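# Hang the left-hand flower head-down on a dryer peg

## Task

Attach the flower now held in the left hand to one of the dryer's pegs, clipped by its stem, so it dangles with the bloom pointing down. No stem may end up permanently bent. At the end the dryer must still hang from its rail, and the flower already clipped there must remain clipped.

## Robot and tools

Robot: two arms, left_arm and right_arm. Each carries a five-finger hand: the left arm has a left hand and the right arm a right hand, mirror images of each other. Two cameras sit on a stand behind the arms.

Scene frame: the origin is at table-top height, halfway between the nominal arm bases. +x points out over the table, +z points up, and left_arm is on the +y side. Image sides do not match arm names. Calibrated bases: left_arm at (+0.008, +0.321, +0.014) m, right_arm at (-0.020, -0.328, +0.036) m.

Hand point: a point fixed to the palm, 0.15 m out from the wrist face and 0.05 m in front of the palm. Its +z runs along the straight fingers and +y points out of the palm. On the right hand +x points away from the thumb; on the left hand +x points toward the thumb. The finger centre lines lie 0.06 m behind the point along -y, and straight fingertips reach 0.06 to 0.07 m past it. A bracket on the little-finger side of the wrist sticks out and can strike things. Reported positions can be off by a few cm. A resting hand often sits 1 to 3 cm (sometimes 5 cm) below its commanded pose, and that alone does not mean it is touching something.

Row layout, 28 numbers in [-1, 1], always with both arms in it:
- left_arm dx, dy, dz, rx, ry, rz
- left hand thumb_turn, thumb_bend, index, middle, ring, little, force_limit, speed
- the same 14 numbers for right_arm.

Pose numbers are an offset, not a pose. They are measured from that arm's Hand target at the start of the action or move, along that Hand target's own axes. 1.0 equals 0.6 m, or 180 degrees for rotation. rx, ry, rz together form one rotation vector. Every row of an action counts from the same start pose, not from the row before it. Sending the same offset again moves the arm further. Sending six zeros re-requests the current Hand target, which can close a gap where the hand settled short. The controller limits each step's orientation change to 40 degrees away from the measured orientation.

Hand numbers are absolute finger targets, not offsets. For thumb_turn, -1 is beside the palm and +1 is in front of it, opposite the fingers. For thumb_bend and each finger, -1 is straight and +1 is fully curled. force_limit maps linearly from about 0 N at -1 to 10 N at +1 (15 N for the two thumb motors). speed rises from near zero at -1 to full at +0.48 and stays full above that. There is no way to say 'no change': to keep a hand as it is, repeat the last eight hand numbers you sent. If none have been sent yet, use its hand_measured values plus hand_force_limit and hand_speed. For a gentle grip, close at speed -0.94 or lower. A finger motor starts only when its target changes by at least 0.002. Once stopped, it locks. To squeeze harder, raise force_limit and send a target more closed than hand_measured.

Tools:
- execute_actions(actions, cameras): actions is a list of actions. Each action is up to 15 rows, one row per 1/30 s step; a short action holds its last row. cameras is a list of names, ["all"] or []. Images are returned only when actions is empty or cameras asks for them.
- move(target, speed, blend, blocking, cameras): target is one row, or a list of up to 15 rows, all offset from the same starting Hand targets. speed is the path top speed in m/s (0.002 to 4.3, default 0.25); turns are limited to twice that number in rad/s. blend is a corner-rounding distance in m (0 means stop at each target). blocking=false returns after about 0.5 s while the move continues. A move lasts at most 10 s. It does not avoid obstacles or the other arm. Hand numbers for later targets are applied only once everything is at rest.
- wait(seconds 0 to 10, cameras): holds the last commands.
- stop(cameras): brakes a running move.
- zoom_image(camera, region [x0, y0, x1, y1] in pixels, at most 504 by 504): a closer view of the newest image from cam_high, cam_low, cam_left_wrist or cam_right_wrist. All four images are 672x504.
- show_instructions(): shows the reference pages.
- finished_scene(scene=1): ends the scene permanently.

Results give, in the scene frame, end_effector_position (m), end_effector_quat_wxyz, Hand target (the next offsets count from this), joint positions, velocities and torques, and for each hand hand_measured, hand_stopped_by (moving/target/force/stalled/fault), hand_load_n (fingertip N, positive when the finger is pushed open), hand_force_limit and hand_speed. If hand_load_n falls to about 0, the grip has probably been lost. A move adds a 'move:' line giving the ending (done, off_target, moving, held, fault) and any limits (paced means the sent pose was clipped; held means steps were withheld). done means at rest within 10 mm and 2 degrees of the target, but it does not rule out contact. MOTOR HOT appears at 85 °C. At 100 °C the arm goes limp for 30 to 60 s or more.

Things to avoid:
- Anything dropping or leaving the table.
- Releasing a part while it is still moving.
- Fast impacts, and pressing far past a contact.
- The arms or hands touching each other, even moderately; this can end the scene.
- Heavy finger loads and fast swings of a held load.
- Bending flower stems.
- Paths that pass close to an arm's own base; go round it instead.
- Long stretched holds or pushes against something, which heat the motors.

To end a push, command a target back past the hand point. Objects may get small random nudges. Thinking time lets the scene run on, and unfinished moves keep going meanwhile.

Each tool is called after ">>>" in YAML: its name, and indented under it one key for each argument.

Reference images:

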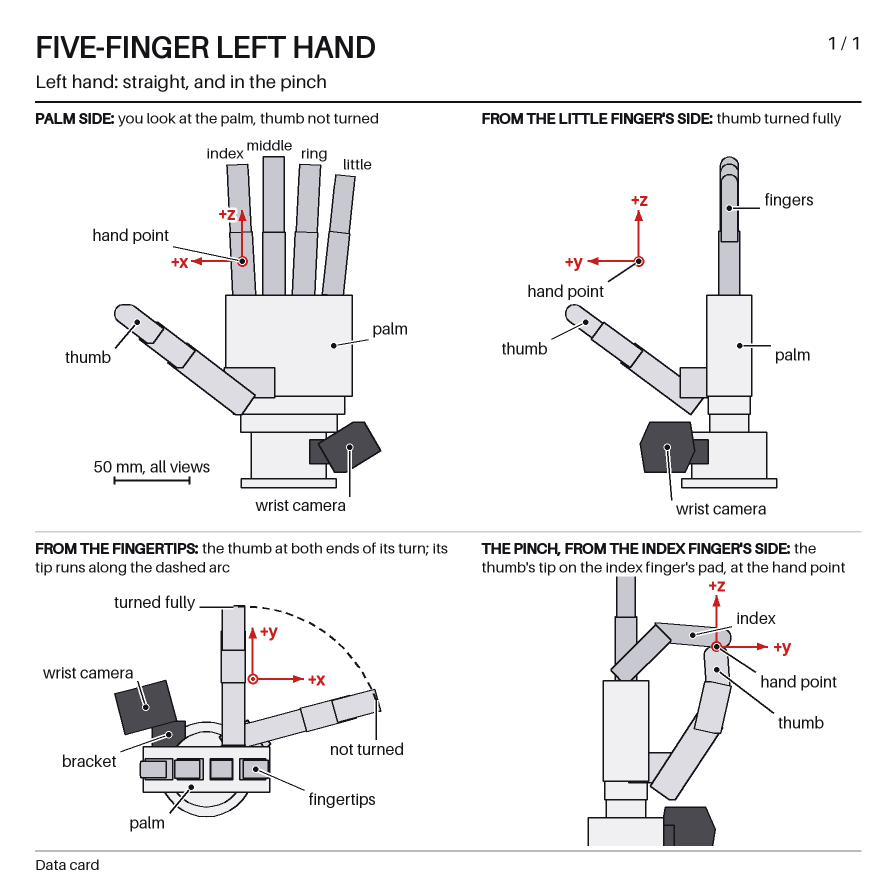

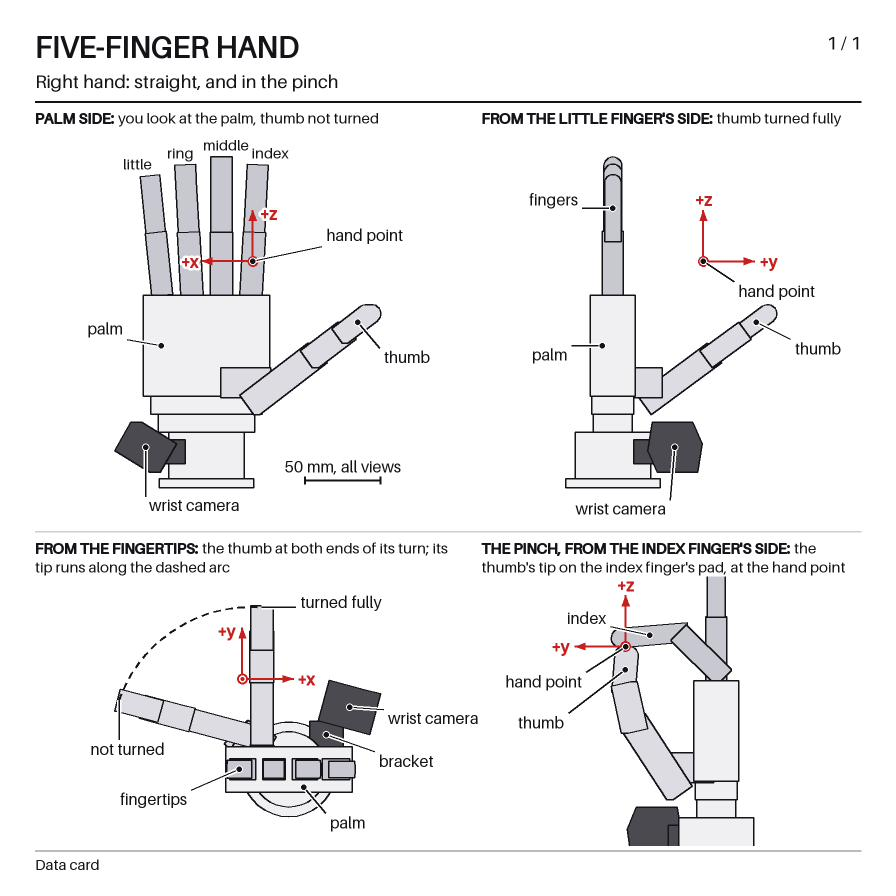

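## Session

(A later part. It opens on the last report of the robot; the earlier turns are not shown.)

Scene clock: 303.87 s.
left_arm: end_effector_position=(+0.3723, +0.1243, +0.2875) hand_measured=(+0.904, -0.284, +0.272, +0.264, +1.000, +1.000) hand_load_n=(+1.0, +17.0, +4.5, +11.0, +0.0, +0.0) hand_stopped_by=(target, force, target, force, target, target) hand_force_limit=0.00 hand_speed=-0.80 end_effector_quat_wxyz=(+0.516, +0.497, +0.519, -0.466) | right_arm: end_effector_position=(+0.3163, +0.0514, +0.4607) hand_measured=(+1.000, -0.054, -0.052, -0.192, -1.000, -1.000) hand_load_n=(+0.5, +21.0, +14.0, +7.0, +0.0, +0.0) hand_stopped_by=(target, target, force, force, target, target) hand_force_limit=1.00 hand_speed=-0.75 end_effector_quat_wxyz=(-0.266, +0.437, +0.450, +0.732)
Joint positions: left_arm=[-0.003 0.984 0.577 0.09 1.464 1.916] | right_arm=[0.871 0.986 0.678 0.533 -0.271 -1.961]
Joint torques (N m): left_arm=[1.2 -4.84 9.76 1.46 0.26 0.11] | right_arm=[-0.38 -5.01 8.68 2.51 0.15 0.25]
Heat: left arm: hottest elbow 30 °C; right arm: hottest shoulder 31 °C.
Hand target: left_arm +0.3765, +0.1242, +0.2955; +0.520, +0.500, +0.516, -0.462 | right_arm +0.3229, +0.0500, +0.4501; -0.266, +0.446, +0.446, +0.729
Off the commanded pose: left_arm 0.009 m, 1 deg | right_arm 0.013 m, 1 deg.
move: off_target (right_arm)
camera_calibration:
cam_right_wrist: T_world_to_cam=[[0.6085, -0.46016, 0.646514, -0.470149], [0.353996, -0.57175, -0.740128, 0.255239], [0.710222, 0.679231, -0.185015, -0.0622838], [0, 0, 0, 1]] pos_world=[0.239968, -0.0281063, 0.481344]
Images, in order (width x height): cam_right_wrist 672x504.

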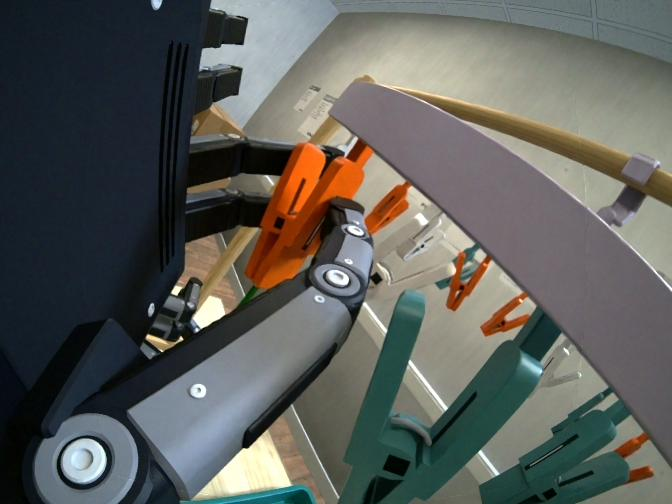

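>>> move:
  target:
    - [0,0,0,0,0,0,0.904,-0.284,0.272,0.264,1,1,0,-0.8, 0,0,0,0,0,0,1,-0.05,-0.35,-0.27,-1,-1,1,-0.6]
    - [0,0,0,0,0,0,0.904,-0.284,0.272,0.264,1,1,0,-0.8, 0,0,0,0,0,0,1,-0.05,-0.35,0.1,-1,-1,1,-0.38]
  speed: 0.06
  cameras: ["cam_right_wrist"]

>>> zoom_image:
  camera: "cam_right_wrist"
  region: [200, 100, 400, 300]

Scene clock: 305.83 s.
left_arm: end_effector_position=(+0.3723, +0.1243, +0.2875) hand_measured=(+0.904, -0.284, +0.272, +0.264, +1.000, +1.000) hand_load_n=(+0.5, +17.0, +4.5, +11.0, +0.0, +0.0) hand_stopped_by=(target, force, target, force, target, target) hand_force_limit=0.00 hand_speed=-0.80 end_effector_quat_wxyz=(+0.516, +0.497, +0.519, -0.466) | right_arm: end_effector_position=(+0.3164, +0.0513, +0.4607) hand_measured=(+1.000, -0.052, -0.350, -0.172, -1.000, -1.000) hand_load_n=(+5.0, +10.5, +0.0, +13.0, +0.0, +0.0) hand_stopped_by=(target, target, target, force, target, target) hand_force_limit=1.00 hand_speed=-0.38 end_effector_quat_wxyz=(-0.266, +0.437, +0.450, +0.732)
Joint positions: left_arm=[-0.003 0.984 0.577 0.09 1.464 1.916] | right_arm=[0.871 0.986 0.678 0.533 -0.27 -1.961]
Joint torques (N m): left_arm=[1.2 -4.89 9.77 1.44 0.26 0.11] | right_arm=[-0.85 -5.36 8.61 2.5 0.13 0.26]
Heat: left arm: hottest elbow 30 °C; right arm: hottest shoulder 30 °C.
Hand target: left_arm +0.3765, +0.1242, +0.2955; +0.520, +0.500, +0.516, -0.462 | right_arm +0.3229, +0.0499, +0.4501; -0.266, +0.446, +0.446, +0.729
Off the commanded pose: left_arm 0.009 m, 1 deg | right_arm 0.013 m, 1 deg.
move: off_target (right_arm); target 2's new numbers were sent with right_arm's hand 0.013 m and 1 deg from that target
camera_calibration:
cam_right_wrist: T_world_to_cam=[[0.608593, -0.460469, 0.646206, -0.470032], [0.353498, -0.57177, -0.74035, 0.255463], [0.71039, 0.679004, -0.185201, -0.062241], [0, 0, 0, 1]] pos_world=[0.239968, -0.0281074, 0.481343]
Images, in order (width x height): cam_right_wrist 672x504.

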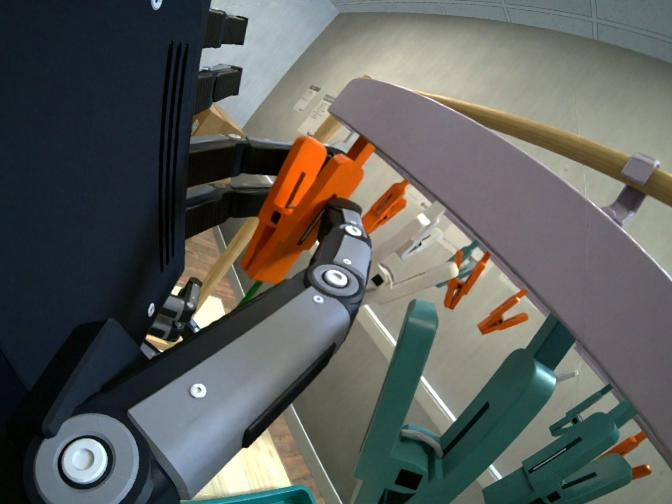

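Scaled by 2.520 from the camera's 672x504 image, which has a finer 960x720 frame.

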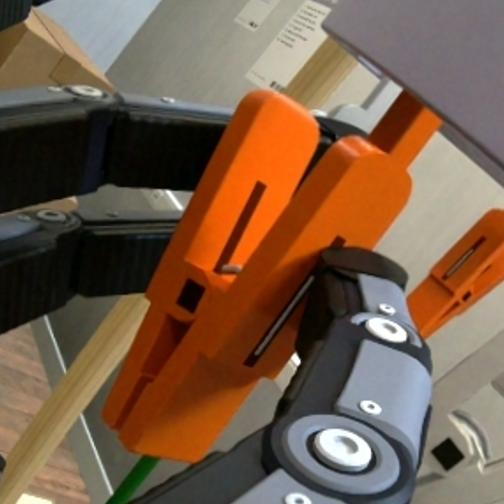

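>>> move:
  target:
    - [0,0,0,0,0,0,0.904,-0.284,0.272,0.264,1,1,0,-0.8, 0,0,0,0,0,0,1,-0.05,-0.35,-0.25,-1,-1,1,-0.6]
    - [0,0,0,0,0,0,0.904,-0.284,0.272,0.264,1,1,0,-0.8, 0,0,0,0,0,0,1,-0.05,-0.35,0.1,-1,-1,1,-0.1]
  speed: 0.06
  cameras: ["cam_right_wrist"]

>>> zoom_image:
  camera: "cam_right_wrist"
  region: [200, 100, 400, 300]

Scene clock: 308.67 s.
left_arm: end_effector_position=(+0.3723, +0.1243, +0.2875) hand_measured=(+0.904, -0.284, +0.272, +0.264, +1.000, +1.000) hand_load_n=(+1.0, +17.0, +4.0, +11.0, +0.0, +0.0) hand_stopped_by=(target, force, target, force, target, target) hand_force_limit=0.00 hand_speed=-0.80 end_effector_quat_wxyz=(+0.516, +0.497, +0.519, -0.466) | right_arm: end_effector_position=(+0.3164, +0.0514, +0.4606) hand_measured=(+1.000, -0.052, -0.350, -0.112, -1.000, -1.000) hand_load_n=(+5.5, +14.5, +0.0, +17.0, +0.0, +0.0) hand_stopped_by=(target, target, target, force, target, target) hand_force_limit=1.00 hand_speed=-0.10 end_effector_quat_wxyz=(-0.267, +0.437, +0.450, +0.732)
Joint positions: left_arm=[-0.003 0.984 0.577 0.09 1.464 1.916] | right_arm=[0.871 0.986 0.678 0.533 -0.271 -1.96]
Joint torques (N m): left_arm=[1.2 -4.89 9.77 1.46 0.26 0.11] | right_arm=[-0.56 -5.36 8.68 2.55 0.16 0.24]
Heat: left arm: hottest elbow 30 °C; right arm: hottest shoulder 30 °C.
Hand target: left_arm +0.3765, +0.1242, +0.2955; +0.520, +0.500, +0.516, -0.462 | right_arm +0.3229, +0.0500, +0.4500; -0.266, +0.446, +0.446, +0.729
Off the commanded pose: left_arm 0.009 m, 1 deg | right_arm 0.012 m, 1 deg.
move: off_target (right_arm); target 2's new numbers were sent with right_arm's hand 0.012 m and 1 deg from that target
camera_calibration:
cam_right_wrist: T_world_to_cam=[[0.60924, -0.460308, 0.645712, -0.469939], [0.35342, -0.57132, -0.740734, 0.25557], [0.709874, 0.679492, -0.185389, -0.0621031], [0, 0, 0, 1]] pos_world=[0.240067, -0.0281055, 0.481241]
Images, in order (width x height): cam_right_wrist 672x504.

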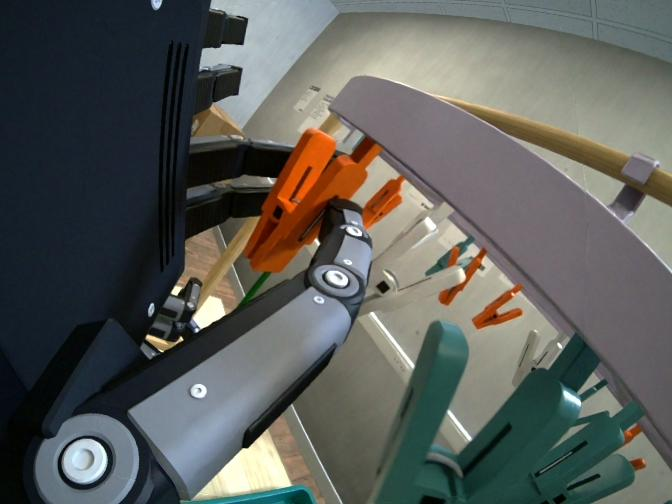

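Scaled by 2.520 from the camera's 672x504 image, which has a finer 960x720 frame.

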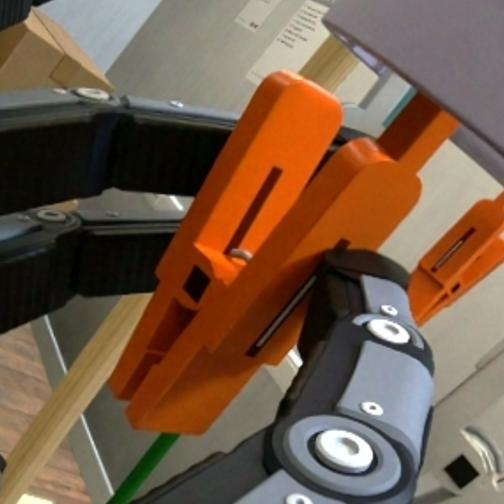

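>>> zoom_image:
  camera: "cam_right_wrist"
  region: [230, 200, 330, 310]

>>> wait:
  seconds: 0.3
  cameras: ["all"]

>>> zoom_image:
  camera: "cam_high"
  region: [390, 60, 490, 160]

>>> zoom_image:
  camera: "cam_low"
  region: [320, 110, 420, 210]

Scaled by 4.582 from the camera's 672x504 image, which has a finer 960x720 frame.

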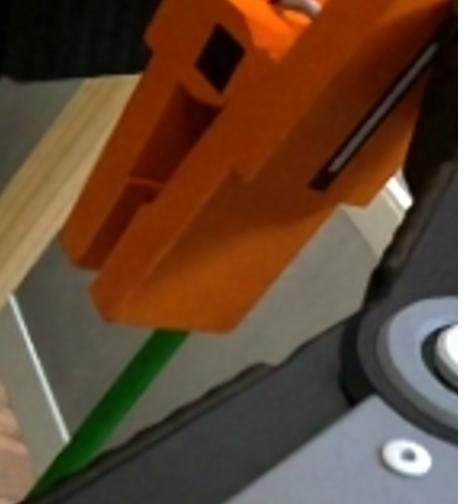

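Scene clock: 309.93 s.
left_arm: end_effector_position=(+0.3723, +0.1243, +0.2875) hand_measured=(+0.904, -0.284, +0.272, +0.264, +1.000, +1.000) hand_load_n=(+1.0, +17.0, +4.5, +11.0, +0.0, +0.0) hand_stopped_by=(target, force, target, force, target, target) hand_force_limit=0.00 hand_speed=-0.80 end_effector_quat_wxyz=(+0.516, +0.497, +0.519, -0.466) | right_arm: end_effector_position=(+0.3164, +0.0514, +0.4606) hand_measured=(+1.000, -0.052, -0.350, -0.112, -1.000, -1.000) hand_load_n=(+5.5, +14.5, +0.0, +17.0, +0.0, +0.0) hand_stopped_by=(target, target, target, force, target, target) hand_force_limit=1.00 hand_speed=-0.10 end_effector_quat_wxyz=(-0.267, +0.437, +0.450, +0.732)
Joint positions: left_arm=[-0.003 0.984 0.577 0.09 1.464 1.916] | right_arm=[0.871 0.986 0.678 0.533 -0.271 -1.96]
Joint torques (N m): left_arm=[1.2 -4.84 9.76 1.44 0.26 0.11] | right_arm=[-0.73 -5.19 8.64 2.52 0.13 0.23]
Heat: left arm: hottest elbow 30 °C; right arm: hottest shoulder 30 °C.
Hand target: left_arm +0.3765, +0.1242, +0.2955; +0.520, +0.500, +0.516, -0.462 | right_arm +0.3229, +0.0500, +0.4500; -0.266, +0.446, +0.446, +0.729
Off the commanded pose: left_arm 0.009 m, 1 deg | right_arm 0.012 m, 1 deg.
wait: 0.30 s; at rest from the start
camera_calibration:
cam_right_wrist: T_world_to_cam=[[0.60924, -0.460308, 0.645712, -0.469939], [0.35342, -0.57132, -0.740734, 0.25557], [0.709874, 0.679492, -0.185389, -0.0621031], [0, 0, 0, 1]] pos_world=[0.240067, -0.0281055, 0.481241]

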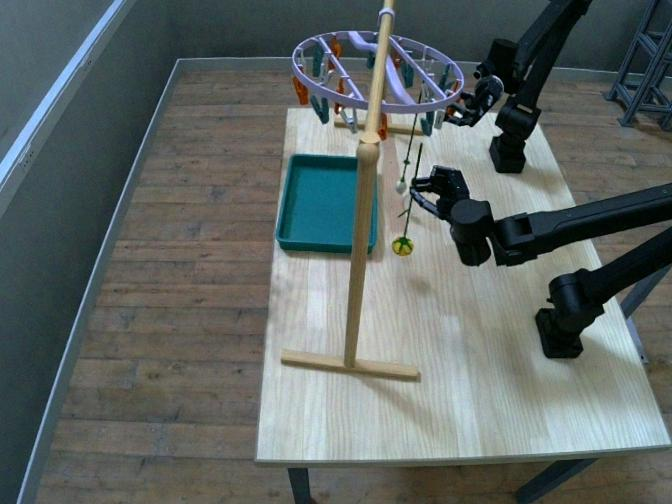

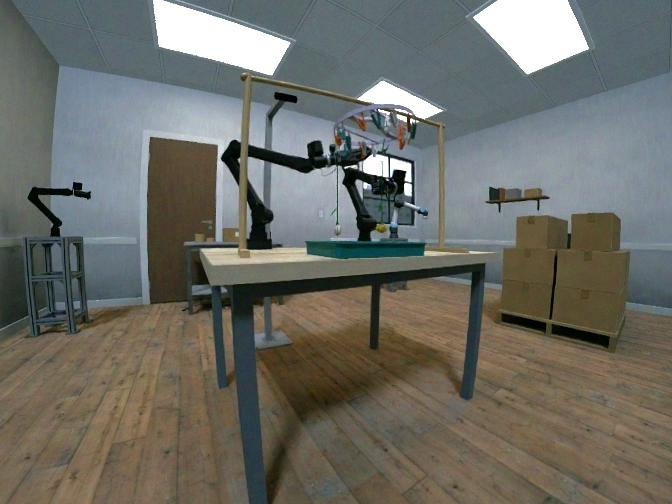

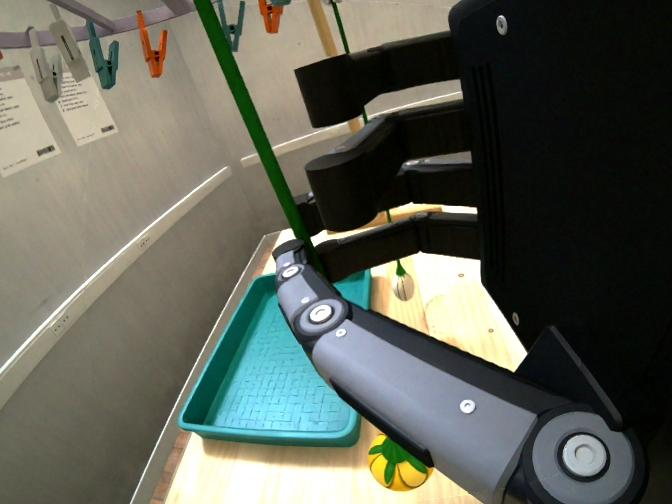

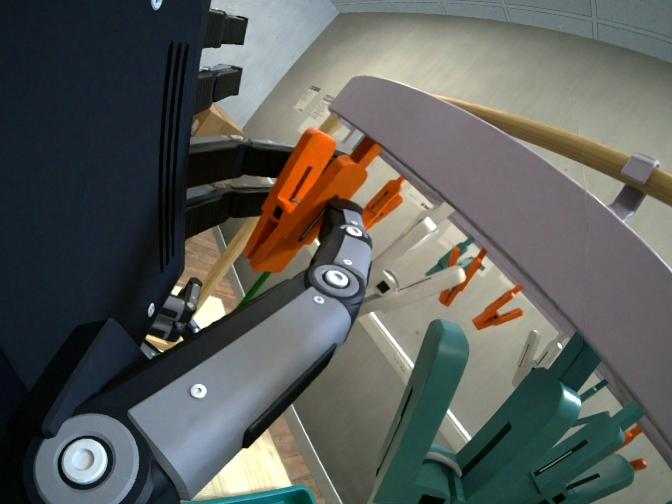

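Scaled by 5.040 from the camera's 672x504 image, which has a finer 960x720 frame.

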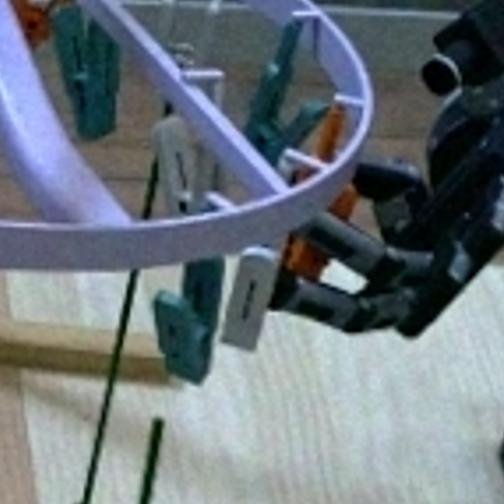

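Scaled by 5.040 from the camera's 672x504 image, which has a finer 960x720 frame.

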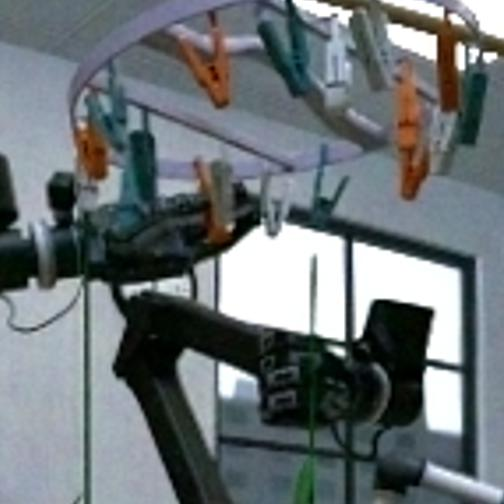

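>>> move:
  target:
    - [0,0,0,0,0,0,0.904,-0.284,0.272,0.264,1,1,0,-0.8, 0,0,0,0,0,0,1,-0.05,-0.45,-0.45,-1,-1,1,-0.5]
    - [0,0,0,0,0,0,0.904,-0.284,0.272,0.264,1,1,0,-0.8, 0.0112,0.0052,0.0026,-0.0051,0.011,0,1,-0.05,-0.45,-0.45,-1,-1,1,-0.6]
  speed: 0.06
  cameras: ["cam_right_wrist"]

>>> zoom_image:
  camera: "cam_right_wrist"
  region: [200, 100, 400, 300]

Scene clock: 323.00 s.
left_arm: end_effector_position=(+0.3723, +0.1243, +0.2875) hand_measured=(+0.904, -0.284, +0.272, +0.264, +1.000, +1.000) hand_load_n=(+1.0, +17.0, +4.0, +11.0, +0.0, +0.0) hand_stopped_by=(target, force, target, force, target, target) hand_force_limit=0.00 hand_speed=-0.80 end_effector_quat_wxyz=(+0.516, +0.497, +0.519, -0.466) | right_arm: end_effector_position=(+0.3163, +0.0504, +0.4701) hand_measured=(+1.000, -0.050, -0.450, -0.450, -1.000, -1.000) hand_load_n=(+0.0, +0.0, +0.0, +0.0, +0.0, +0.0) hand_stopped_by=(target, target, target, target, target, target) hand_force_limit=1.00 hand_speed=-0.60 end_effector_quat_wxyz=(-0.270, +0.425, +0.439, +0.745)
Joint positions: left_arm=[-0.003 0.984 0.577 0.09 1.464 1.916] | right_arm=[0.871 0.994 0.678 0.583 -0.268 -1.952]
Joint torques (N m): left_arm=[1.2 -4.84 9.77 1.46 0.26 0.11] | right_arm=[-0.38 -5.07 8.46 2.5 0.2 0.26]
Heat: left arm: hottest elbow 31 °C; right arm: hottest shoulder 30 °C.
Hand target: left_arm +0.3765, +0.1242, +0.2955; +0.520, +0.500, +0.516, -0.462 | right_arm +0.3228, +0.0500, +0.4578; -0.271, +0.435, +0.436, +0.740
Off the commanded pose: left_arm 0.009 m, 1 deg | right_arm 0.014 m, 1 deg.
move: off_target (right_arm); target 2's new numbers were sent with right_arm's hand 0.014 m and 1 deg from that target
camera_calibration:
cam_right_wrist: T_world_to_cam=[[0.595764, -0.484337, 0.64069, -0.468655], [0.367799, -0.544628, -0.753727, 0.26232], [0.713996, 0.684688, -0.146331, -0.0794741], [0, 0, 0, 1]] pos_world=[0.239471, -0.0297052, 0.48635]
Images, in order (width x height): cam_right_wrist 672x504.

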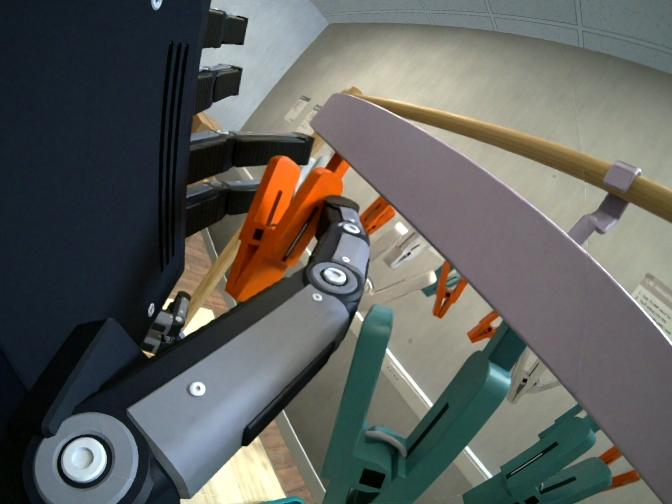

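Scaled by 2.520 from the camera's 672x504 image, which has a finer 960x720 frame.

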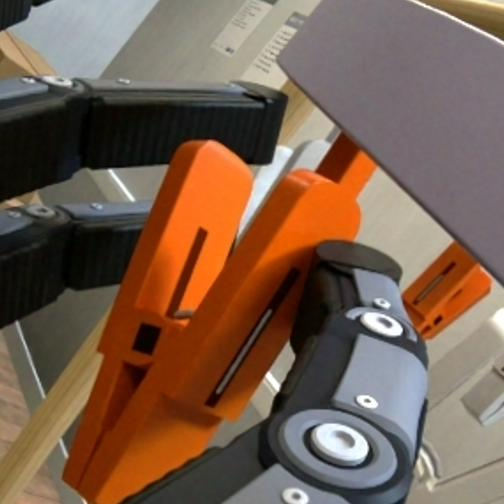

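>>> move:
  target: [0,0,0,0,0,0,0.904,-0.284,0.272,0.264,1,1,0,-0.8, -0.0045,-0.0021,-0.001,0.0017,-0.0037,0,1,-0.05,-0.45,-0.45,-1,-1,1,-0.6]
  speed: 0.06
  cameras: ["cam_right_wrist"]

>>> zoom_image:
  camera: "cam_right_wrist"
  region: [200, 100, 400, 300]

Scene clock: 324.43 s.
left_arm: end_effector_position=(+0.3723, +0.1243, +0.2875) hand_measured=(+0.904, -0.284, +0.272, +0.264, +1.000, +1.000) hand_load_n=(+1.0, +17.0, +4.5, +11.0, +0.0, +0.0) hand_stopped_by=(target, force, target, force, target, target) hand_force_limit=0.00 hand_speed=-0.80 end_effector_quat_wxyz=(+0.516, +0.497, +0.519, -0.466) | right_arm: end_effector_position=(+0.3163, +0.0504, +0.4701) hand_measured=(+1.000, -0.050, -0.450, -0.450, -1.000, -1.000) hand_load_n=(+0.0, +0.0, +0.0, +0.0, +0.0, +0.0) hand_stopped_by=(target, target, target, target, target, target) hand_force_limit=1.00 hand_speed=-0.60 end_effector_quat_wxyz=(-0.270, +0.425, +0.438, +0.745)
Joint positions: left_arm=[-0.003 0.984 0.577 0.09 1.464 1.916] | right_arm=[0.871 0.994 0.678 0.583 -0.267 -1.952]
Joint torques (N m): left_arm=[1.14 -4.84 9.77 1.46 0.26 0.11] | right_arm=[-0.56 -5.48 8.36 1.89 0.11 0.23]
Heat: left arm: hottest elbow 31 °C; right arm: hottest shoulder 30 °C.
Hand target: left_arm +0.3765, +0.1242, +0.2955; +0.520, +0.500, +0.516, -0.462 | right_arm +0.3229, +0.0501, +0.4547; -0.269, +0.438, +0.439, +0.737
Off the commanded pose: left_arm 0.009 m, 1 deg | right_arm 0.017 m, 2 deg.
move: off_target (right_arm)
camera_calibration:
cam_right_wrist: T_world_to_cam=[[0.595627, -0.484589, 0.640626, -0.4686], [0.367471, -0.544801, -0.753762, 0.262409], [0.714278, 0.684373, -0.146426, -0.0795047], [0, 0, 0, 1]] pos_world=[0.239471, -0.0297066, 0.48635]
Images, in order (width x height): cam_right_wrist 672x504.

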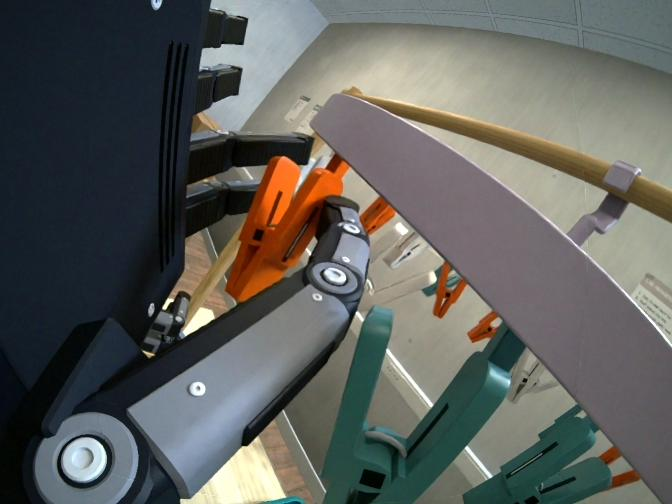

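Scaled by 2.520 from the camera's 672x504 image, which has a finer 960x720 frame.

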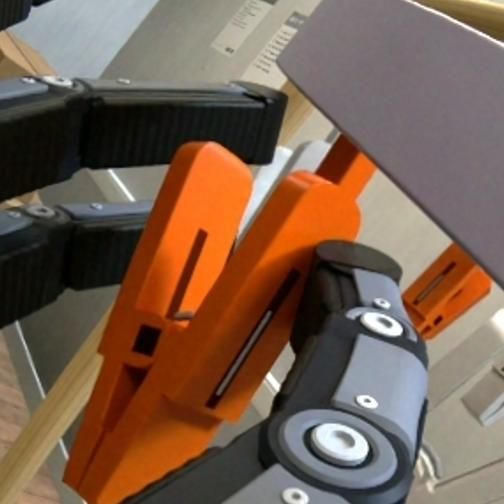

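>>> move:
  target: [0,0,0,0,0,0,0.904,-0.284,0.272,0.264,1,1,0,-0.8, -0.0052,-0.0024,-0.0012,0,0,0,1,-0.05,-0.45,-0.45,-1,-1,1,-0.6]
  speed: 0.06
  cameras: ["cam_right_wrist"]

>>> zoom_image:
  camera: "cam_right_wrist"
  region: [200, 100, 400, 300]

Scene clock: 325.63 s.
left_arm: end_effector_position=(+0.3723, +0.1243, +0.2875) hand_measured=(+0.904, -0.284, +0.272, +0.264, +1.000, +1.000) hand_load_n=(+1.0, +17.0, +4.5, +11.0, +0.0, +0.0) hand_stopped_by=(target, force, target, force, target, target) hand_force_limit=0.00 hand_speed=-0.80 end_effector_quat_wxyz=(+0.516, +0.497, +0.519, -0.466) | right_arm: end_effector_position=(+0.3164, +0.0505, +0.4641) hand_measured=(+1.000, -0.050, -0.450, -0.450, -1.000, -1.000) hand_load_n=(+0.5, +0.0, +0.0, +0.0, +0.0, +0.0) hand_stopped_by=(target, target, target, target, target, target) hand_force_limit=1.00 hand_speed=-0.60 end_effector_quat_wxyz=(-0.269, +0.428, +0.440, +0.742)
Joint positions: left_arm=[-0.003 0.984 0.577 0.09 1.464 1.916] | right_arm=[0.871 0.996 0.67 0.583 -0.267 -1.952]
Joint torques (N m): left_arm=[1.2 -4.84 9.76 1.44 0.26 0.11] | right_arm=[-0.32 -5.19 8.5 2.3 0.13 0.24]
Heat: left arm: hottest elbow 31 °C; right arm: hottest shoulder 30 °C.
Hand target: left_arm +0.3765, +0.1242, +0.2955; +0.520, +0.500, +0.516, -0.462 | right_arm +0.3230, +0.0502, +0.4514; -0.269, +0.438, +0.439, +0.737
Off the commanded pose: left_arm 0.009 m, 1 deg | right_arm 0.014 m, 1 deg.
move: off_target (right_arm)
camera_calibration:
cam_right_wrist: T_world_to_cam=[[0.599733, -0.479716, 0.640464, -0.46629], [0.362703, -0.550473, -0.751948, 0.258906], [0.713279, 0.683266, -0.156142, -0.0756055], [0, 0, 0, 1]] pos_world=[0.239671, -0.0295069, 0.48152]
Images, in order (width x height): cam_right_wrist 672x504.

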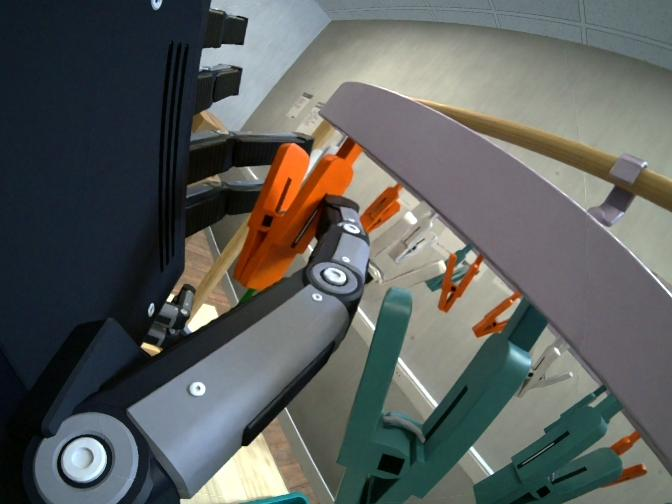

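Scaled by 2.520 from the camera's 672x504 image, which has a finer 960x720 frame.

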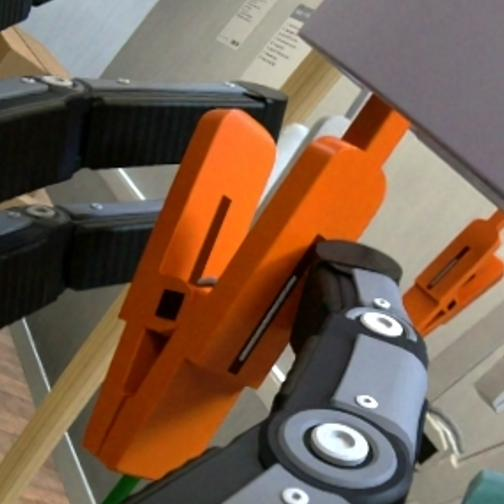

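>>> move:
  target: [0,0,0,0,0,0,0.904,-0.284,0.272,0.264,1,1,0,-0.8, 0.0097,0.0045,0.0022,-0.0045,0.0095,0,1,-0.05,-0.45,-0.45,-1,-1,1,-0.6]
  speed: 0.06
  cameras: ["cam_right_wrist"]

>>> zoom_image:
  camera: "cam_right_wrist"
  region: [200, 100, 400, 300]

Scene clock: 328.27 s.
left_arm: end_effector_position=(+0.3723, +0.1243, +0.2875) hand_measured=(+0.904, -0.284, +0.272, +0.264, +1.000, +1.000) hand_load_n=(+1.0, +17.0, +4.5, +11.0, +0.0, +0.0) hand_stopped_by=(target, force, target, force, target, target) hand_force_limit=0.00 hand_speed=-0.80 end_effector_quat_wxyz=(+0.516, +0.497, +0.519, -0.466) | right_arm: end_effector_position=(+0.3167, +0.0501, +0.4700) hand_measured=(+1.000, -0.050, -0.450, -0.450, -1.000, -1.000) hand_load_n=(+0.0, +0.0, +0.5, +0.0, +0.0, +0.0) hand_stopped_by=(target, target, target, target, target, target) hand_force_limit=1.00 hand_speed=-0.60 end_effector_quat_wxyz=(-0.271, +0.419, +0.433, +0.750)
Joint positions: left_arm=[-0.003 0.984 0.577 0.09 1.464 1.916] | right_arm=[0.871 1.004 0.669 0.623 -0.265 -1.947]
Joint torques (N m): left_arm=[1.2 -4.84 9.76 1.46 0.26 0.11] | right_arm=[-0.38 -5.13 8.44 2.44 0.17 0.25]
Heat: left arm: hottest elbow 31 °C; right arm: hottest shoulder 30 °C.
Hand target: left_arm +0.3765, +0.1242, +0.2955; +0.520, +0.500, +0.516, -0.462 | right_arm +0.3228, +0.0500, +0.4577; -0.273, +0.429, +0.430, +0.746
Off the commanded pose: left_arm 0.009 m, 1 deg | right_arm 0.014 m, 1 deg.
move: off_target (right_arm)
camera_calibration:
cam_right_wrist: T_world_to_cam=[[0.589814, -0.496706, 0.636712, -0.464613], [0.373409, -0.53135, -0.760416, 0.262699], [0.71602, 0.686259, -0.127923, -0.0890079], [0, 0, 0, 1]] pos_world=[0.239673, -0.0301087, 0.484199]
Images, in order (width x height): cam_right_wrist 672x504.

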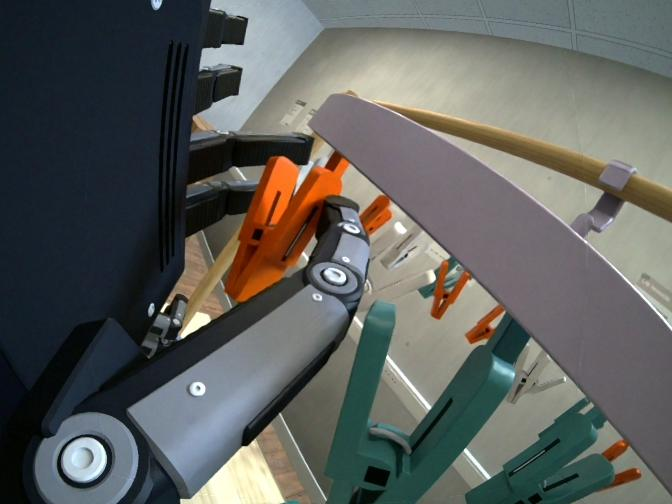

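Scaled by 2.520 from the camera's 672x504 image, which has a finer 960x720 frame.

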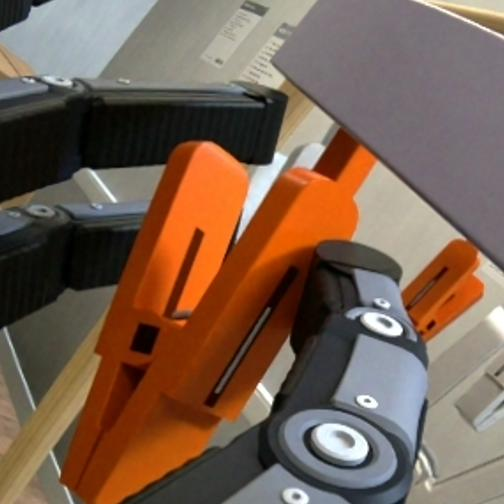

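Good. Close the middle finger gently first to see where it lands.

>>> move:
  target: [0,0,0,0,0,0,0.904,-0.284,0.272,0.264,1,1,0,-0.8, 0,0,0,0,0,0,1,-0.05,-0.4,-0.1,-1,-1,0.2,-0.7]
  speed: 0.06
  cameras: ["cam_right_wrist"]

>>> zoom_image:
  camera: "cam_right_wrist"
  region: [200, 100, 400, 300]

Scene clock: 329.60 s.
left_arm: end_effector_position=(+0.3723, +0.1243, +0.2875) hand_measured=(+0.904, -0.284, +0.272, +0.264, +1.000, +1.000) hand_load_n=(+1.0, +17.0, +4.5, +11.0, +0.0, +0.0) hand_stopped_by=(target, force, target, force, target, target) hand_force_limit=0.00 hand_speed=-0.80 end_effector_quat_wxyz=(+0.516, +0.497, +0.519, -0.466) | right_arm: end_effector_position=(+0.3168, +0.0502, +0.4698) hand_measured=(+1.000, -0.052, -0.400, -0.234, -1.000, -1.000) hand_load_n=(+2.0, +9.5, +0.0, +8.0, +0.0, +0.0) hand_stopped_by=(target, target, target, force, target, target) hand_force_limit=0.20 hand_speed=-0.70 end_effector_quat_wxyz=(-0.271, +0.420, +0.432, +0.750)
Joint positions: left_arm=[-0.003 0.984 0.577 0.09 1.464 1.916] | right_arm=[0.871 1.005 0.669 0.623 -0.265 -1.947]
Joint torques (N m): left_arm=[1.2 -4.89 9.77 1.44 0.26 0.11] | right_arm=[-0.21 -5.13 8.46 2.5 0.17 0.25]
Heat: left arm: hottest elbow 31 °C; right arm: hottest shoulder 30 °C.
Hand target: left_arm +0.3765, +0.1242, +0.2955; +0.520, +0.500, +0.516, -0.462 | right_arm +0.3228, +0.0500, +0.4576; -0.273, +0.429, +0.430, +0.746
Off the commanded pose: left_arm 0.009 m, 1 deg | right_arm 0.014 m, 1 deg.
move: off_target (right_arm)
camera_calibration:
cam_right_wrist: T_world_to_cam=[[0.590331, -0.49686, 0.636113, -0.464382], [0.372528, -0.531418, -0.760801, 0.262902], [0.716053, 0.686094, -0.128618, -0.0887818], [0, 0, 0, 1]] pos_world=[0.239773, -0.0301094, 0.483996]
Images, in order (width x height): cam_right_wrist 672x504.

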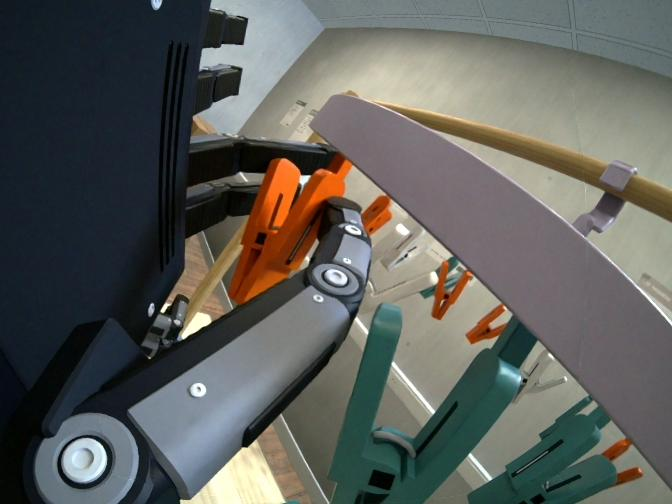

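Scaled by 2.520 from the camera's 672x504 image, which has a finer 960x720 frame.

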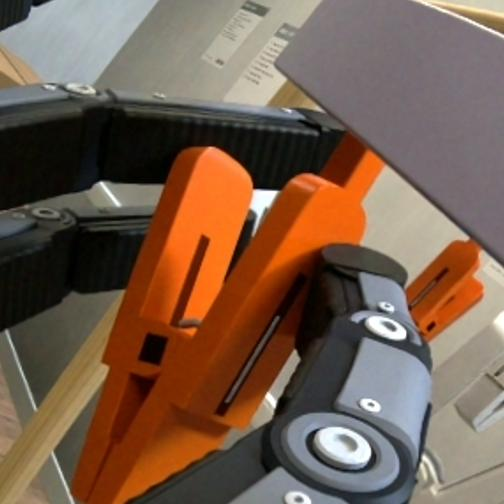

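>>> move:
  target: [0,0,0,0,0,0,0.904,-0.284,0.272,0.264,1,1,0,-0.8, 0,0,0,0,0,0,1,-0.05,-0.4,0.0,-1,-1,1,-0.6]
  speed: 0.06
  cameras: ["cam_right_wrist"]

>>> zoom_image:
  camera: "cam_right_wrist"
  region: [200, 100, 400, 300]

Scene clock: 330.83 s.
left_arm: end_effector_position=(+0.3723, +0.1243, +0.2875) hand_measured=(+0.904, -0.284, +0.272, +0.264, +1.000, +1.000) hand_load_n=(+1.0, +16.5, +4.5, +11.0, +0.0, +0.0) hand_stopped_by=(target, force, target, force, target, target) hand_force_limit=0.00 hand_speed=-0.80 end_effector_quat_wxyz=(+0.516, +0.497, +0.519, -0.466) | right_arm: end_effector_position=(+0.3169, +0.0503, +0.4696) hand_measured=(+1.000, -0.052, -0.400, -0.204, -1.000, -1.000) hand_load_n=(+3.5, +13.0, +0.0, +11.5, +0.0, +0.0) hand_stopped_by=(target, target, target, force, target, target) hand_force_limit=1.00 hand_speed=-0.60 end_effector_quat_wxyz=(-0.271, +0.420, +0.433, +0.750)
Joint positions: left_arm=[-0.003 0.984 0.577 0.09 1.464 1.916] | right_arm=[0.871 1.005 0.669 0.623 -0.265 -1.947]
Joint torques (N m): left_arm=[1.2 -4.84 9.76 1.46 0.26 0.11] | right_arm=[-0.26 -5.36 8.51 2.52 0.15 0.26]
Heat: left arm: hottest elbow 31 °C; right arm: hottest shoulder 30 °C.
Hand target: left_arm +0.3765, +0.1242, +0.2955; +0.520, +0.500, +0.516, -0.462 | right_arm +0.3229, +0.0501, +0.4575; -0.273, +0.429, +0.430, +0.746
Off the commanded pose: left_arm 0.009 m, 1 deg | right_arm 0.013 m, 1 deg.
move: off_target (right_arm)
camera_calibration:
cam_right_wrist: T_world_to_cam=[[0.590539, -0.496622, 0.636105, -0.464366], [0.372362, -0.531623, -0.760739, 0.262845], [0.715968, 0.686107, -0.129021, -0.0887192], [0, 0, 0, 1]] pos_world=[0.239873, -0.0300092, 0.483895]
Images, in order (width x height): cam_right_wrist 672x504.

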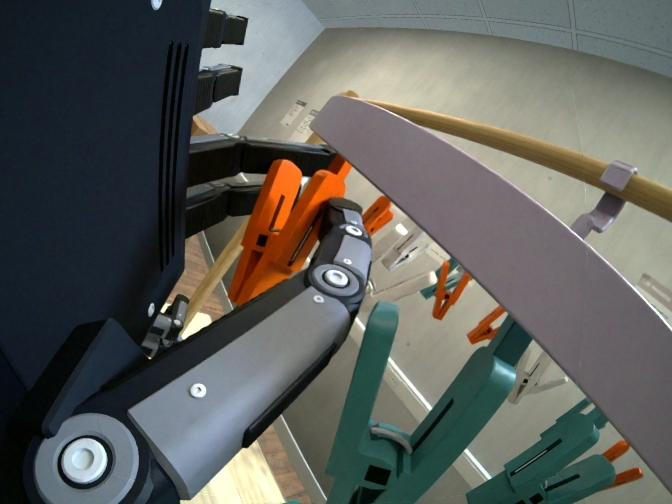

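Scaled by 2.520 from the camera's 672x504 image, which has a finer 960x720 frame.

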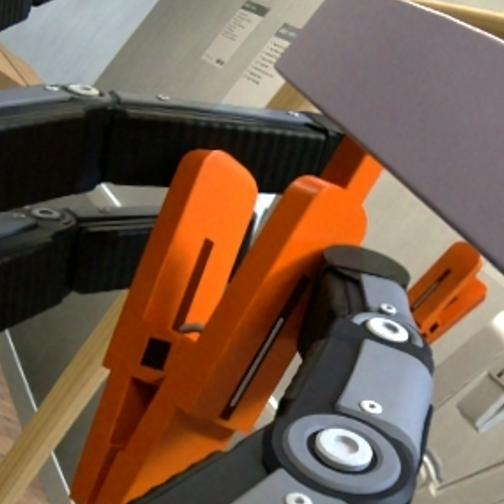

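>>> move:
  target:
    - [0,0,0,0,0,0,0.904,-0.284,0.272,0.264,1,1,0,-0.8, 0,0,0,0,0,0,1,-0.05,-0.4,-0.27,-1,-1,1,-0.6]
    - [0,0,0,0,0,0,0.904,-0.284,0.272,0.264,1,1,0,-0.8, 0,0,0,0,0,0,1,-0.05,-0.4,0.1,-1,-1,1,-0.3]
  speed: 0.06
  cameras: ["cam_right_wrist"]

>>> zoom_image:
  camera: "cam_right_wrist"
  region: [200, 100, 400, 300]

Scene clock: 332.87 s.
left_arm: end_effector_position=(+0.3723, +0.1243, +0.2875) hand_measured=(+0.904, -0.284, +0.272, +0.264, +1.000, +1.000) hand_load_n=(+1.0, +17.0, +4.0, +11.0, +0.0, +0.0) hand_stopped_by=(target, force, target, force, target, target) hand_force_limit=0.00 hand_speed=-0.80 end_effector_quat_wxyz=(+0.516, +0.497, +0.519, -0.466) | right_arm: end_effector_position=(+0.3170, +0.0501, +0.4697) hand_measured=(+1.000, -0.052, -0.400, -0.218, -1.000, -1.000) hand_load_n=(+3.0, +11.5, +0.0, +9.5, -0.5, +0.0) hand_stopped_by=(target, target, target, force, target, target) hand_force_limit=1.00 hand_speed=-0.30 end_effector_quat_wxyz=(-0.271, +0.420, +0.432, +0.750)
Joint positions: left_arm=[-0.003 0.984 0.577 0.09 1.464 1.916] | right_arm=[0.871 1.005 0.669 0.623 -0.264 -1.946]
Joint torques (N m): left_arm=[1.2 -4.84 9.77 1.44 0.26 0.11] | right_arm=[-0.09 -5.07 8.42 2.4 0.13 0.25]
Heat: left arm: hottest elbow 31 °C; right arm: hottest shoulder 30 °C.
Hand target: left_arm +0.3765, +0.1242, +0.2955; +0.520, +0.500, +0.516, -0.462 | right_arm +0.3229, +0.0500, +0.4576; -0.273, +0.429, +0.430, +0.746
Off the commanded pose: left_arm 0.009 m, 1 deg | right_arm 0.014 m, 1 deg.
move: off_target (right_arm); target 2's new numbers were sent with right_arm's hand 0.014 m and 1 deg from that target
camera_calibration:
cam_right_wrist: T_world_to_cam=[[0.590327, -0.497397, 0.635696, -0.464251], [0.371893, -0.531388, -0.761133, 0.263063], [0.716386, 0.685728, -0.128715, -0.0889815], [0, 0, 0, 1]] pos_world=[0.239974, -0.0301112, 0.483895]
Images, in order (width x height): cam_right_wrist 672x504.

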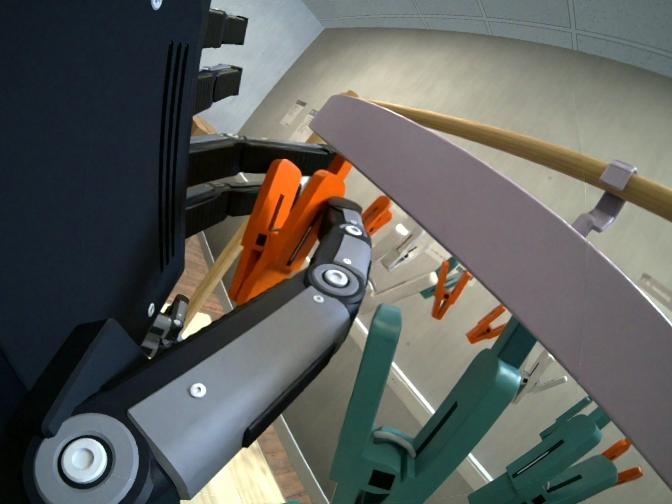

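Scaled by 2.520 from the camera's 672x504 image, which has a finer 960x720 frame.

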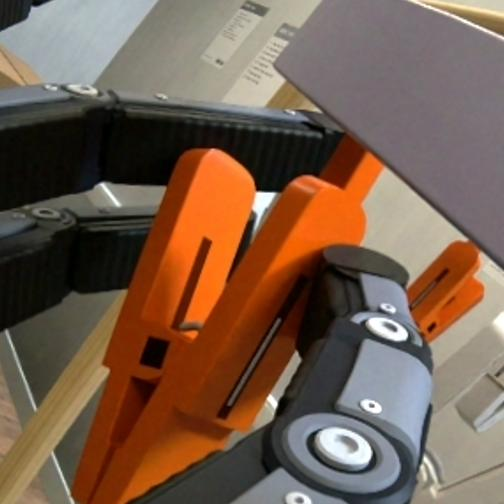

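>>> move:
  target:
    - [0,0,0,0,0,0,0.904,-0.284,0.272,0.264,1,1,0,-0.8, 0,0,0,0,0,0,1,-0.05,-0.45,-0.45,-1,-1,1,-0.5]
    - [0,0,0,0,0,0,0.904,-0.284,0.272,0.264,1,1,0,-0.8, -0.0059,-0.0028,-0.0014,0,0,0,1,-0.05,-0.45,-0.45,-1,-1,1,-0.6]
  speed: 0.06
  cameras: ["cam_right_wrist"]

>>> zoom_image:
  camera: "cam_right_wrist"
  region: [200, 100, 400, 300]

Scene clock: 336.87 s.
left_arm: end_effector_position=(+0.3723, +0.1243, +0.2875) hand_measured=(+0.904, -0.284, +0.272, +0.264, +1.000, +1.000) hand_load_n=(+1.0, +17.0, +4.5, +11.0, +0.0, +0.0) hand_stopped_by=(target, force, target, force, target, target) hand_force_limit=0.00 hand_speed=-0.80 end_effector_quat_wxyz=(+0.516, +0.497, +0.519, -0.466) | right_arm: end_effector_position=(+0.3172, +0.0503, +0.4652) hand_measured=(+1.000, -0.050, -0.450, -0.450, -1.000, -1.000) hand_load_n=(+0.0, +0.0, +0.0, +0.0, +0.0, +0.0) hand_stopped_by=(target, target, target, target, target, target) hand_force_limit=1.00 hand_speed=-0.60 end_effector_quat_wxyz=(-0.271, +0.421, +0.432, +0.750)
Joint positions: left_arm=[-0.003 0.984 0.577 0.09 1.464 1.916] | right_arm=[0.871 1.011 0.661 0.636 -0.264 -1.946]
Joint torques (N m): left_arm=[1.2 -4.84 9.76 1.44 0.26 0.11] | right_arm=[-0.21 -4.78 8.47 2.4 0.13 0.25]
Heat: left arm: hottest elbow 31 °C; right arm: hottest shoulder 30 °C.
Hand target: left_arm +0.3765, +0.1242, +0.2955; +0.520, +0.500, +0.516, -0.462 | right_arm +0.3230, +0.0502, +0.4537; -0.273, +0.429, +0.430, +0.746
Off the commanded pose: left_arm 0.009 m, 1 deg | right_arm 0.013 m, 1 deg.
move: off_target (right_arm); target 2's new numbers were sent with right_arm's hand 0.013 m and 1 deg from that target
camera_calibration:
cam_right_wrist: T_world_to_cam=[[0.590539, -0.497286, 0.635587, -0.46153], [0.371229, -0.531913, -0.761089, 0.259942], [0.716556, 0.685401, -0.129508, -0.0894854], [0, 0, 0, 1]] pos_world=[0.240174, -0.0299123, 0.479593]
Images, in order (width x height): cam_right_wrist 672x504.

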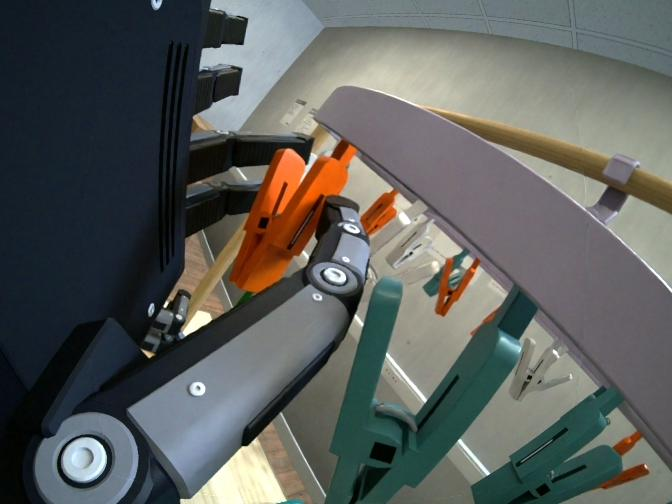

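Scaled by 2.520 from the camera's 672x504 image, which has a finer 960x720 frame.

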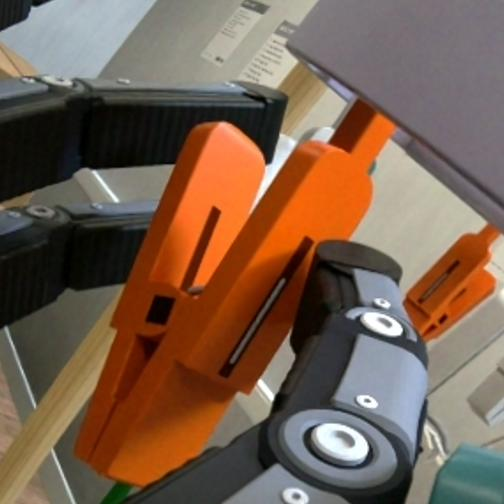

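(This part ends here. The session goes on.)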